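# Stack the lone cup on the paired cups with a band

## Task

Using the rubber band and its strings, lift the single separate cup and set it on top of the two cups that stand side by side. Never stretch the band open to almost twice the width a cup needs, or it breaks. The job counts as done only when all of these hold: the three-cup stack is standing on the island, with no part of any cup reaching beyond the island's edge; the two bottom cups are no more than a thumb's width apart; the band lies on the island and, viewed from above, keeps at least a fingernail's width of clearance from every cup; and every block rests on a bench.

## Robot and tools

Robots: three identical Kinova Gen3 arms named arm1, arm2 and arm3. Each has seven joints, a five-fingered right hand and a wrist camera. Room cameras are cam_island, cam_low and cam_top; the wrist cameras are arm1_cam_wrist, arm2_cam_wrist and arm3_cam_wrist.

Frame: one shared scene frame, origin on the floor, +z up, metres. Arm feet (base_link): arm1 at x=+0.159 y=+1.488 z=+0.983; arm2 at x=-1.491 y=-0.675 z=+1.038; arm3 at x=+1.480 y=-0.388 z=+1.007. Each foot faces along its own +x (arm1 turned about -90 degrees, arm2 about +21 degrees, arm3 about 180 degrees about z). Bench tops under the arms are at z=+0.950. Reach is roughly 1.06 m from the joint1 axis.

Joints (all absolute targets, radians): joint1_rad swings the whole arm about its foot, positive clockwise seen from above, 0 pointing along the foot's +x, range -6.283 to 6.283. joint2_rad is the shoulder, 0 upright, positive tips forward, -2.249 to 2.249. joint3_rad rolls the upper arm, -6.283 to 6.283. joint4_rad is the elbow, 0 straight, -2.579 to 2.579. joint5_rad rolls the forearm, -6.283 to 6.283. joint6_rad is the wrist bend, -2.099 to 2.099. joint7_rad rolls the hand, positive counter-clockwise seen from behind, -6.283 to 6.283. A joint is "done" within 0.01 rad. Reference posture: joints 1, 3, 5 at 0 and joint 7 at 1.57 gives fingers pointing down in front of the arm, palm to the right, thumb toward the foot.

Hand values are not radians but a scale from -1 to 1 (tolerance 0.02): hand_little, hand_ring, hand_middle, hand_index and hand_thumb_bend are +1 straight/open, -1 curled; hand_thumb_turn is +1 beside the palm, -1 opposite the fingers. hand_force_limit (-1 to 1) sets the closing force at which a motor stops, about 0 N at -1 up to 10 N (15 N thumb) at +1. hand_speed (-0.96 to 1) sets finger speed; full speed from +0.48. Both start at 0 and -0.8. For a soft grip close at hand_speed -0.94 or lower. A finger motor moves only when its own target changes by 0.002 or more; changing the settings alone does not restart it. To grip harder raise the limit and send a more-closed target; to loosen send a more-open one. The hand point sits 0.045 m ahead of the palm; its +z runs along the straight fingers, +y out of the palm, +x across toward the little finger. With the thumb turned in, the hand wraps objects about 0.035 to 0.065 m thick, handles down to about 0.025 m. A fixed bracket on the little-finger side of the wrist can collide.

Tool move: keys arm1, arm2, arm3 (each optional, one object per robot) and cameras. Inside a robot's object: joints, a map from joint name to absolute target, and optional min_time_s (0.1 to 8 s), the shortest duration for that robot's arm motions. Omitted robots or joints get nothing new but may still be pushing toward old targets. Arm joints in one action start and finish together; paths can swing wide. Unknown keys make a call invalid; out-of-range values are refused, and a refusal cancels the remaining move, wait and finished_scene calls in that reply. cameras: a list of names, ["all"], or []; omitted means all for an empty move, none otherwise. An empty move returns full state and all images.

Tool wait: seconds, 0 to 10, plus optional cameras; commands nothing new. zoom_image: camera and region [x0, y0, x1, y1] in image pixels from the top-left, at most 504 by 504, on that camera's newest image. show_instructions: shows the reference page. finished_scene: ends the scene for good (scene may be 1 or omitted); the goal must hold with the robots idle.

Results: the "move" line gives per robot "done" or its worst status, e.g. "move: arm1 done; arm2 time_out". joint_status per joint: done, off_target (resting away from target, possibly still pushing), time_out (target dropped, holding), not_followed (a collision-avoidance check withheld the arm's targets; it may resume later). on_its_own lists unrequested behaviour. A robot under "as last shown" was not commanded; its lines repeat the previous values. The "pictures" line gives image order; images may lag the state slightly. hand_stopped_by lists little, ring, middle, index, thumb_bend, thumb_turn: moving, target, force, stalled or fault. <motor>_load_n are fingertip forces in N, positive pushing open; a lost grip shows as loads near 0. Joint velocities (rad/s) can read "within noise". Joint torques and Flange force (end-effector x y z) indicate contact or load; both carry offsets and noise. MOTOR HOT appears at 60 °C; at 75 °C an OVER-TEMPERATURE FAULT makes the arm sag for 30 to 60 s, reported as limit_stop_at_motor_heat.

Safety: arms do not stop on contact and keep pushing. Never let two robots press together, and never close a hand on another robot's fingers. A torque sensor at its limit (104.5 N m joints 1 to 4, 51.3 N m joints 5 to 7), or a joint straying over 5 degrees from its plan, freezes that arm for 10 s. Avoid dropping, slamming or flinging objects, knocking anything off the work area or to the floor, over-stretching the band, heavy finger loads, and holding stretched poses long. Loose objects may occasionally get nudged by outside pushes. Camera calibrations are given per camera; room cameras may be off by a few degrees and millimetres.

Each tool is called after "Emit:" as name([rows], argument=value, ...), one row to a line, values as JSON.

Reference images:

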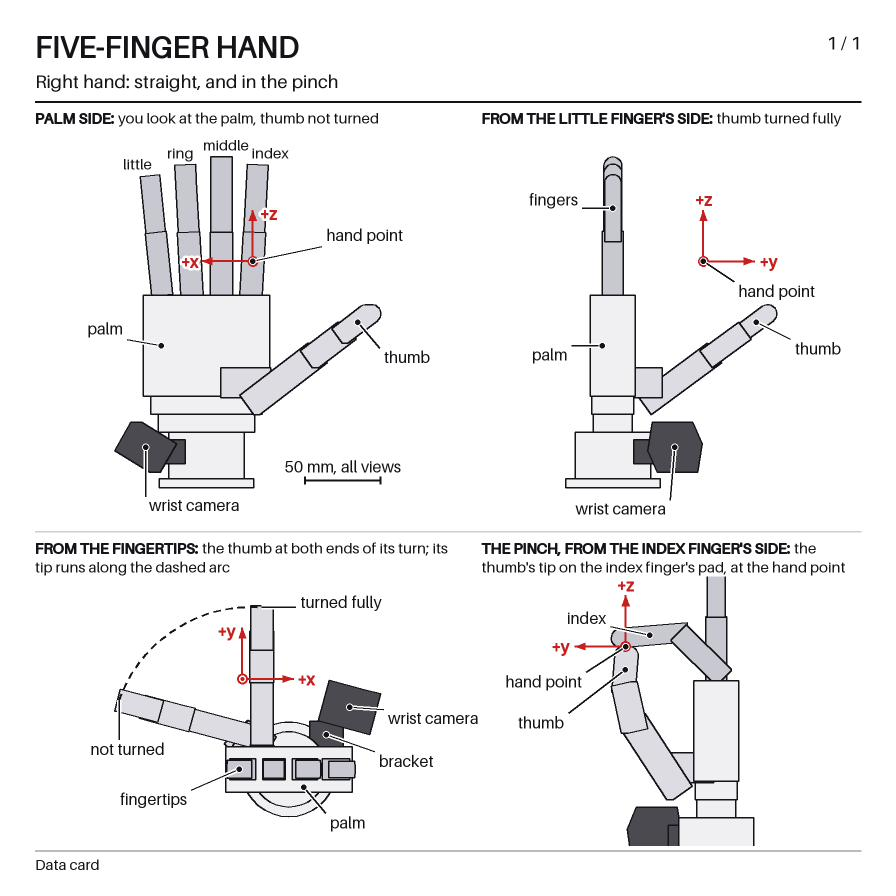

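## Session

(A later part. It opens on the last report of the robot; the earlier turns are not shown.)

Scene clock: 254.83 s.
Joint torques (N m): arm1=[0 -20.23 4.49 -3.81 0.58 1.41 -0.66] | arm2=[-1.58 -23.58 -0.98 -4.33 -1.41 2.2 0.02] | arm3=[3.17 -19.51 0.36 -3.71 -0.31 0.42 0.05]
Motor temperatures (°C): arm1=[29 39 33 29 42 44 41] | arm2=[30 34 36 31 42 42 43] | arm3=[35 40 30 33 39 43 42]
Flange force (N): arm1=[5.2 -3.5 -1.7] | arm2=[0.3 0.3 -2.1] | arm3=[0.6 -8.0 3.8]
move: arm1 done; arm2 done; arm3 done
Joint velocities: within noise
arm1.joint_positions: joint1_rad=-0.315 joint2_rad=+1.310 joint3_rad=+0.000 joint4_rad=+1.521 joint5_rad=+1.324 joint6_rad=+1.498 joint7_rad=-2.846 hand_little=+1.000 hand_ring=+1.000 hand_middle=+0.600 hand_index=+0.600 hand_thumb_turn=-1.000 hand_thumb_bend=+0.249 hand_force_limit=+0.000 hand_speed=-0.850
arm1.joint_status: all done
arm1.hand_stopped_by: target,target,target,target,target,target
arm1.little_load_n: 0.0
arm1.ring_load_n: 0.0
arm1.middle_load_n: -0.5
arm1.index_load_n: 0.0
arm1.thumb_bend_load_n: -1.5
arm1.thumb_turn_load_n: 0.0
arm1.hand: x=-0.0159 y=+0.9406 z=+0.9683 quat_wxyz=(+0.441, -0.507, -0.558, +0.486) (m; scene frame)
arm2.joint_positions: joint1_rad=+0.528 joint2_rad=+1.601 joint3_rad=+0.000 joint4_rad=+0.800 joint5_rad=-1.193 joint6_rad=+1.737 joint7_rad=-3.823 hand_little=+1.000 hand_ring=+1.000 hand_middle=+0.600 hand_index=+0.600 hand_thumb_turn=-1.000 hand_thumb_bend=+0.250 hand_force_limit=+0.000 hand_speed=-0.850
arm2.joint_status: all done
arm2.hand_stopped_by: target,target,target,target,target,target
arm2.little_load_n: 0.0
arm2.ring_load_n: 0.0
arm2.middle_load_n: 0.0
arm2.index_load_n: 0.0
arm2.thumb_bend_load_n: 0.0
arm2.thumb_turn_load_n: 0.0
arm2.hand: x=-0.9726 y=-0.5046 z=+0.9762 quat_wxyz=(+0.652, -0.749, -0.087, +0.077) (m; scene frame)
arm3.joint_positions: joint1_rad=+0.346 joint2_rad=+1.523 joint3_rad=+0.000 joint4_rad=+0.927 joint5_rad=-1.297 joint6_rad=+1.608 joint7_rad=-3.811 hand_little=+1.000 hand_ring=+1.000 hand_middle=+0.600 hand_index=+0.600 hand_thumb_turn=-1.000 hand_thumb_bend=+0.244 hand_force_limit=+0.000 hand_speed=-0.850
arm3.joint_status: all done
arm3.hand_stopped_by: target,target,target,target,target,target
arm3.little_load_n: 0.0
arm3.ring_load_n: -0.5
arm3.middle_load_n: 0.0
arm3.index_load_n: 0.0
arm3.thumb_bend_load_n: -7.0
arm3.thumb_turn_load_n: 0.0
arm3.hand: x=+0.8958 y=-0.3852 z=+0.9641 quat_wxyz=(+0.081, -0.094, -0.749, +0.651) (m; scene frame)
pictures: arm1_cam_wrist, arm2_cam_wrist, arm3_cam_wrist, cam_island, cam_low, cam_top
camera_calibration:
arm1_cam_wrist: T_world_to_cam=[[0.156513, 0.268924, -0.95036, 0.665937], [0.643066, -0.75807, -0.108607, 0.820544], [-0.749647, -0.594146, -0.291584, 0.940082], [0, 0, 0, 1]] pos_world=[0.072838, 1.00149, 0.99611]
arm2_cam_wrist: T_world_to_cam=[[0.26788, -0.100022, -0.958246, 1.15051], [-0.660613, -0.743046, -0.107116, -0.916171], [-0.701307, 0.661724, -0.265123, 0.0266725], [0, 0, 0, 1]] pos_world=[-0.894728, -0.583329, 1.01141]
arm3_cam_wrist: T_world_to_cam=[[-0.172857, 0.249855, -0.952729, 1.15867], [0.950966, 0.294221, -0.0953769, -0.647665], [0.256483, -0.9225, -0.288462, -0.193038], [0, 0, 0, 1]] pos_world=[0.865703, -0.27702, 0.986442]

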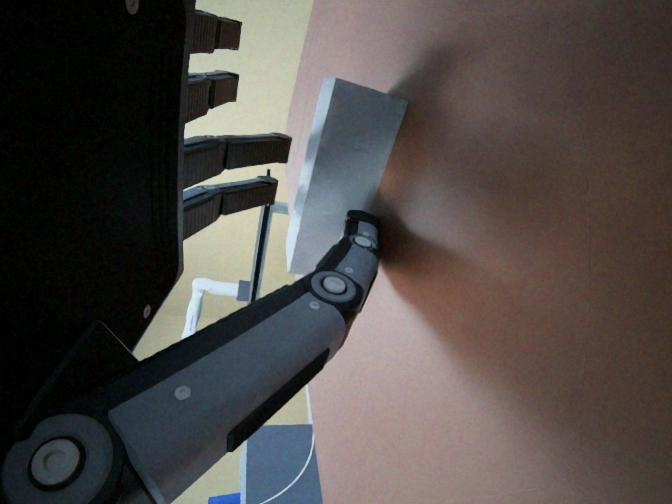

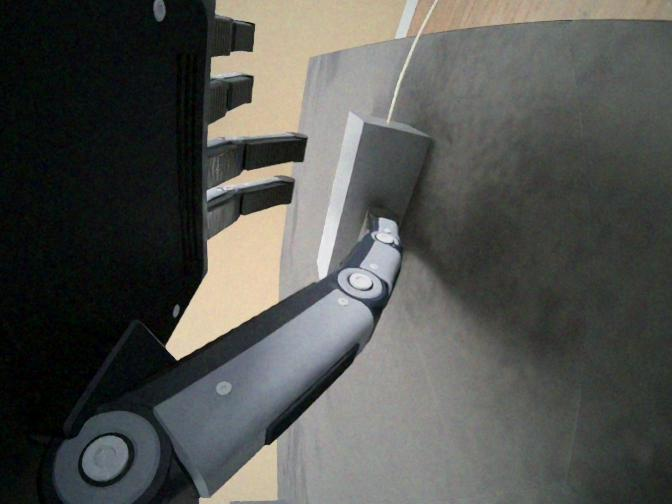

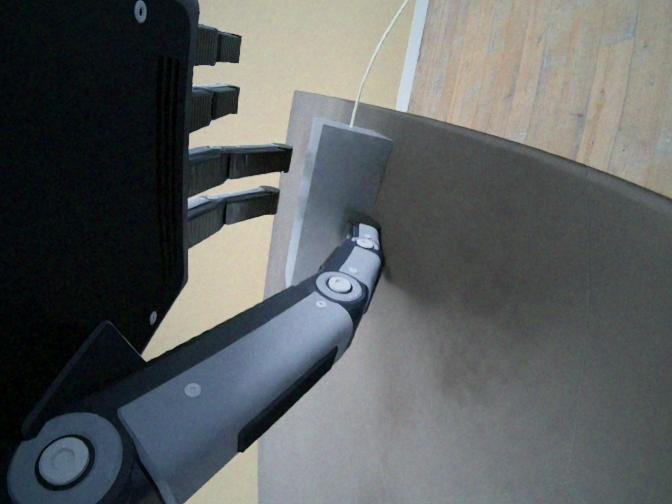

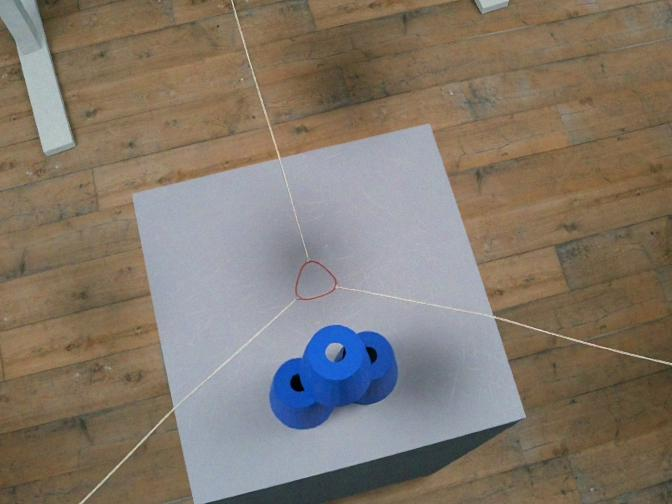

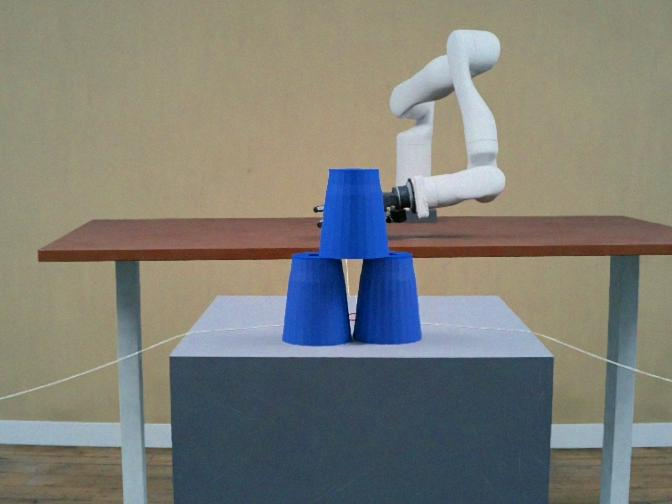

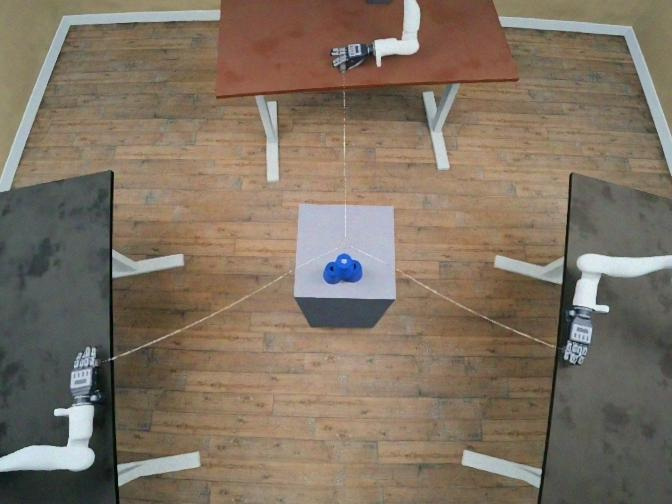

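Emit:
move(arm1={"joints":{"joint1_rad":-0.3146,"joint2_rad":1.1973,"joint3_rad":0,"joint4_rad":1.5855,"joint5_rad":1.3222,"joint6_rad":1.5093,"joint7_rad":-2.8002},"min_time_s":3}, arm2={"joints":{"joint1_rad":0.5289,"joint2_rad":1.4850,"joint3_rad":0,"joint4_rad":0.9092,"joint5_rad":-1.1940,"joint6_rad":1.7407,"joint7_rad":-3.8290},"min_time_s":3}, arm3={"joints":{"joint1_rad":0.3456,"joint2_rad":1.4135,"joint3_rad":0,"joint4_rad":1.0176,"joint5_rad":-1.2994,"joint6_rad":1.6142,"joint7_rad":-3.8304},"min_time_s":3}, cameras=["all"])

Emit:
zoom_image(camera="cam_island", region=[230, 250, 430, 450])

Emit:
zoom_image(camera="cam_low", region=[230, 160, 460, 390])

Scene clock: 260.23 s.
Joint torques (N m): arm1=[0.37 -20.39 5 -4.17 0.82 1.7 -0.64] | arm2=[-1.64 -23.56 -0.95 -4.32 -1.45 2.15 0] | arm3=[1.62 -21.75 -1.95 -3.87 -1.31 2.11 -0.15]
Motor temperatures (°C): arm1=[29 39 32 29 42 44 41] | arm2=[30 34 36 31 42 42 43] | arm3=[35 40 30 33 38 43 42]
Flange force (N): arm1=[5.3 -1.8 -2.2] | arm2=[0.4 0.3 -2.3] | arm3=[1.4 -2.5 2.2]
move: arm1 done; arm2 done; arm3 done
Joint velocities: within noise
arm1.joint_positions: joint1_rad=-0.315 joint2_rad=+1.197 joint3_rad=+0.000 joint4_rad=+1.586 joint5_rad=+1.322 joint6_rad=+1.509 joint7_rad=-2.800 hand_little=+1.000 hand_ring=+1.000 hand_middle=+0.600 hand_index=+0.600 hand_thumb_turn=-1.000 hand_thumb_bend=+0.249 hand_force_limit=+0.000 hand_speed=-0.850
arm1.joint_status: all done
arm1.hand_stopped_by: target,target,target,target,target,target
arm1.little_load_n: 0.0
arm1.ring_load_n: -0.5
arm1.middle_load_n: -0.5
arm1.index_load_n: 0.0
arm1.thumb_bend_load_n: 0.0
arm1.thumb_turn_load_n: 0.0
arm1.hand: x=-0.0158 y=+0.9403 z=+1.0183 quat_wxyz=(+0.441, -0.507, -0.559, +0.486) (m; scene frame)
arm2.joint_positions: joint1_rad=+0.529 joint2_rad=+1.485 joint3_rad=+0.000 joint4_rad=+0.909 joint5_rad=-1.194 joint6_rad=+1.741 joint7_rad=-3.829 hand_little=+1.000 hand_ring=+1.000 hand_middle=+0.600 hand_index=+0.600 hand_thumb_turn=-1.000 hand_thumb_bend=+0.250 hand_force_limit=+0.000 hand_speed=-0.850
arm2.joint_status: all done
arm2.hand_stopped_by: target,target,target,target,target,target
arm2.little_load_n: 0.0
arm2.ring_load_n: 0.0
arm2.middle_load_n: 0.0
arm2.index_load_n: -0.5
arm2.thumb_bend_load_n: 0.0
arm2.thumb_turn_load_n: 0.0
arm2.hand: x=-0.9723 y=-0.5045 z=+1.0265 quat_wxyz=(+0.652, -0.749, -0.087, +0.076) (m; scene frame)
arm3.joint_positions: joint1_rad=+0.346 joint2_rad=+1.414 joint3_rad=+0.000 joint4_rad=+1.018 joint5_rad=-1.299 joint6_rad=+1.614 joint7_rad=-3.830 hand_little=+1.000 hand_ring=+1.000 hand_middle=+0.600 hand_index=+0.600 hand_thumb_turn=-1.000 hand_thumb_bend=+0.246 hand_force_limit=+0.000 hand_speed=-0.850
arm3.joint_status: all done
arm3.hand_stopped_by: target,target,target,target,target,target
arm3.little_load_n: 0.0
arm3.ring_load_n: 0.0
arm3.middle_load_n: 0.0
arm3.index_load_n: 0.0
arm3.thumb_bend_load_n: 0.0
arm3.thumb_turn_load_n: 0.0
arm3.hand: x=+0.8956 y=-0.3853 z=+1.0146 quat_wxyz=(+0.081, -0.094, -0.748, +0.652) (m; scene frame)
pictures: arm1_cam_wrist, arm2_cam_wrist, arm3_cam_wrist, cam_island, cam_low, cam_top
camera_calibration:
arm1_cam_wrist: T_world_to_cam=[[0.156145, 0.268678, -0.95049, 0.713936], [0.643905, -0.7574, -0.108317, 0.824846], [-0.749003, -0.595112, -0.291267, 0.955062], [0, 0, 0, 1]] pos_world=[0.072744, 1.00129, 1.04611]
arm2_cam_wrist: T_world_to_cam=[[0.267764, -0.0992398, -0.95836, 1.19907], [-0.661089, -0.742521, -0.107817, -0.910105], [-0.700902, 0.662431, -0.264426, 0.0400918], [0, 0, 0, 1]] pos_world=[-0.894626, -0.583335, 1.06161]
arm3_cam_wrist: T_world_to_cam=[[-0.173389, 0.248318, -0.953034, 1.20694], [0.951001, 0.29375, -0.0964805, -0.641658], [0.255996, -0.923065, -0.287084, -0.179739], [0, 0, 0, 1]] pos_world=[0.865499, -0.277128, 1.03674]

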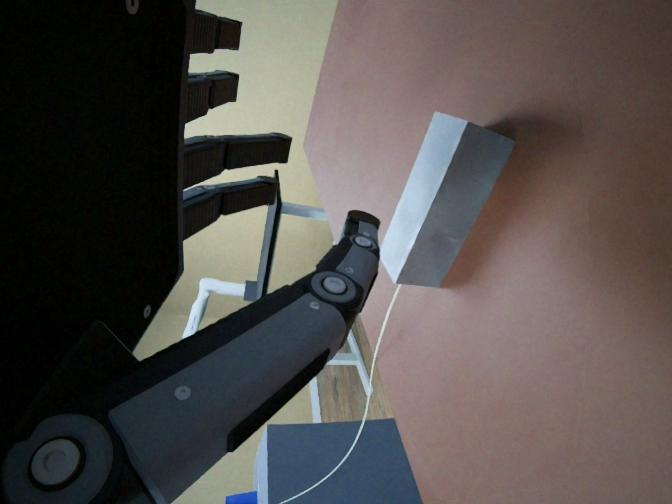

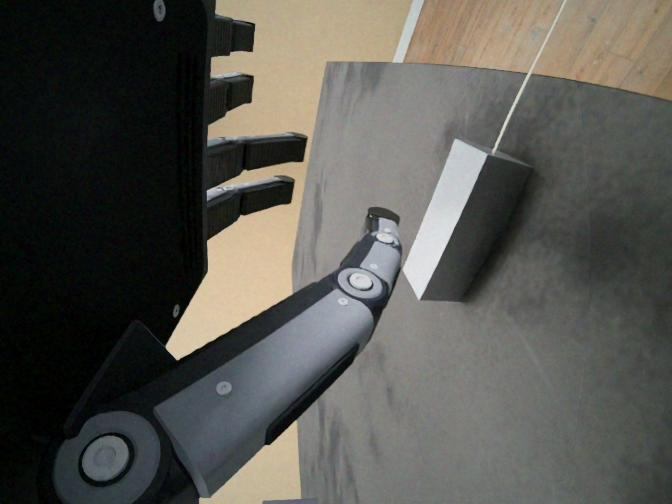

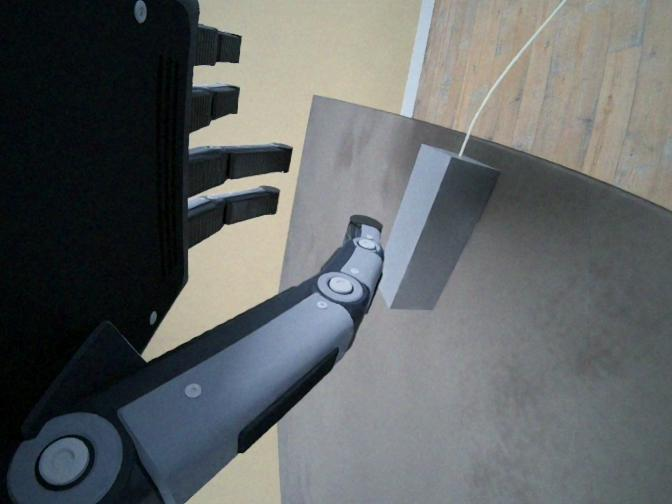

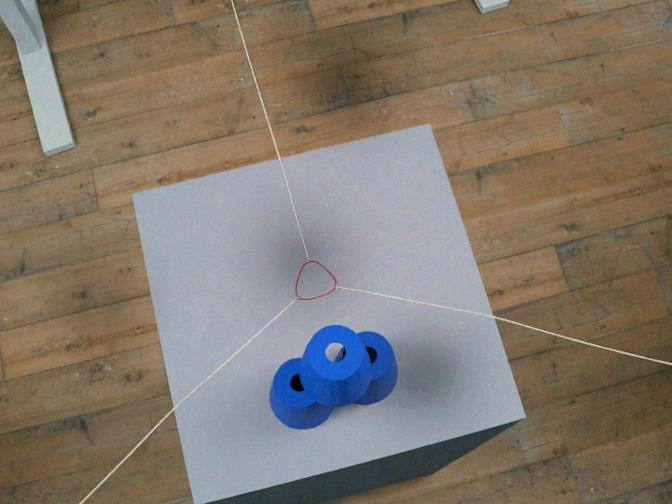

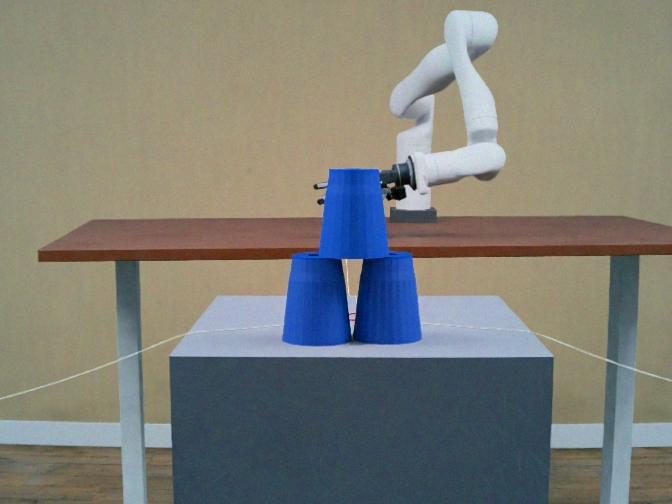

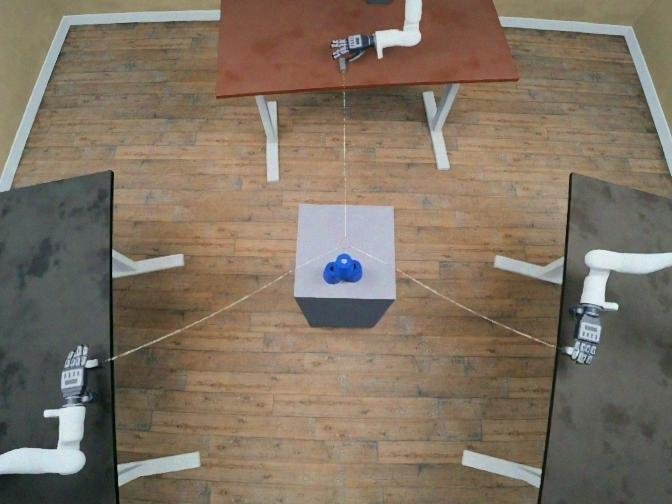

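Scaled by 2.520 from the camera's 672x504 image, which has a finer 960x720 frame.

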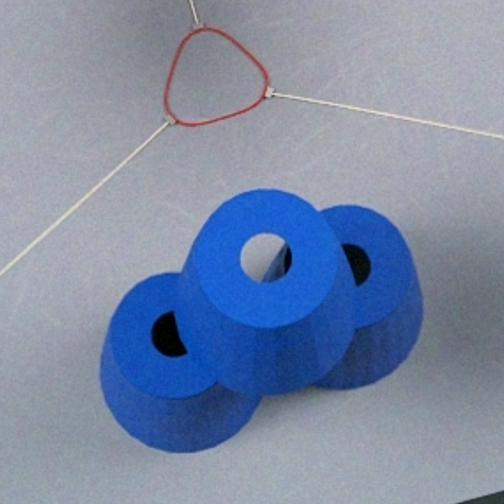

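Scaled by 2.191 from the camera's 672x504 image, which has a finer 960x720 frame.

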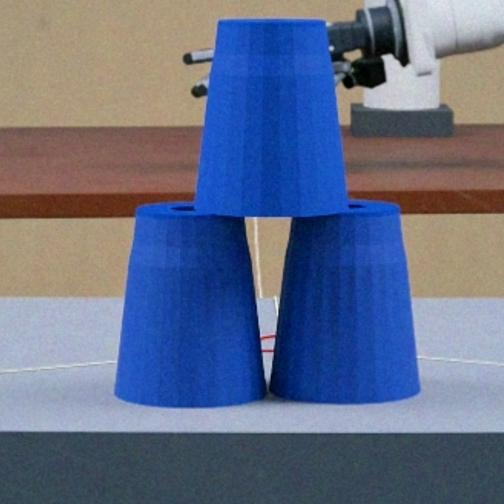

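Emit:
zoom_image(camera="cam_top", region=[500, 280, 650, 400])

Emit:
zoom_image(camera="cam_low", region=[300, 280, 400, 350])

Emit:
zoom_image(camera="cam_top", region=[280, 0, 430, 120])

Scaled by 3.360 from the camera's 672x504 image, which has a finer 960x720 frame.

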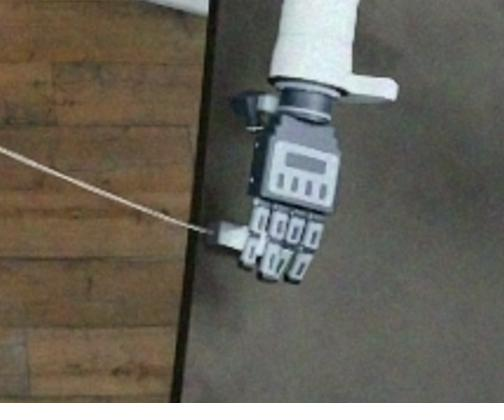

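Scaled by 5.040 from the camera's 672x504 image, which has a finer 960x720 frame.

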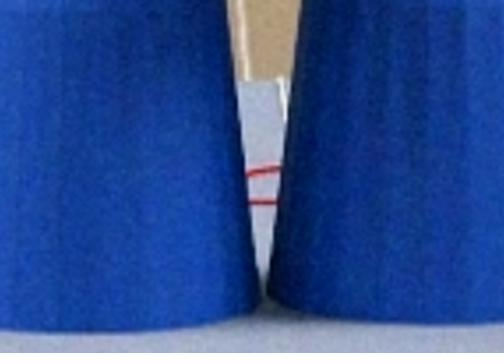

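Scaled by 3.360 from the camera's 672x504 image, which has a finer 960x720 frame.

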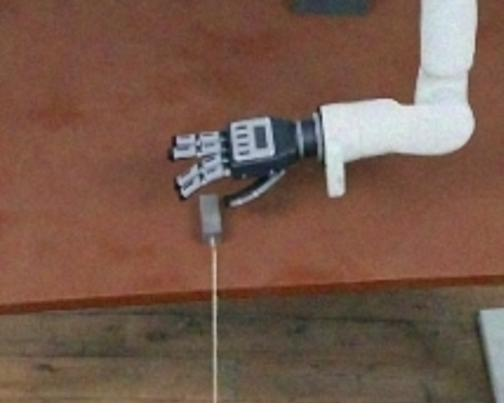

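Emit:
finished_scene()

The scene is finished: the task was done.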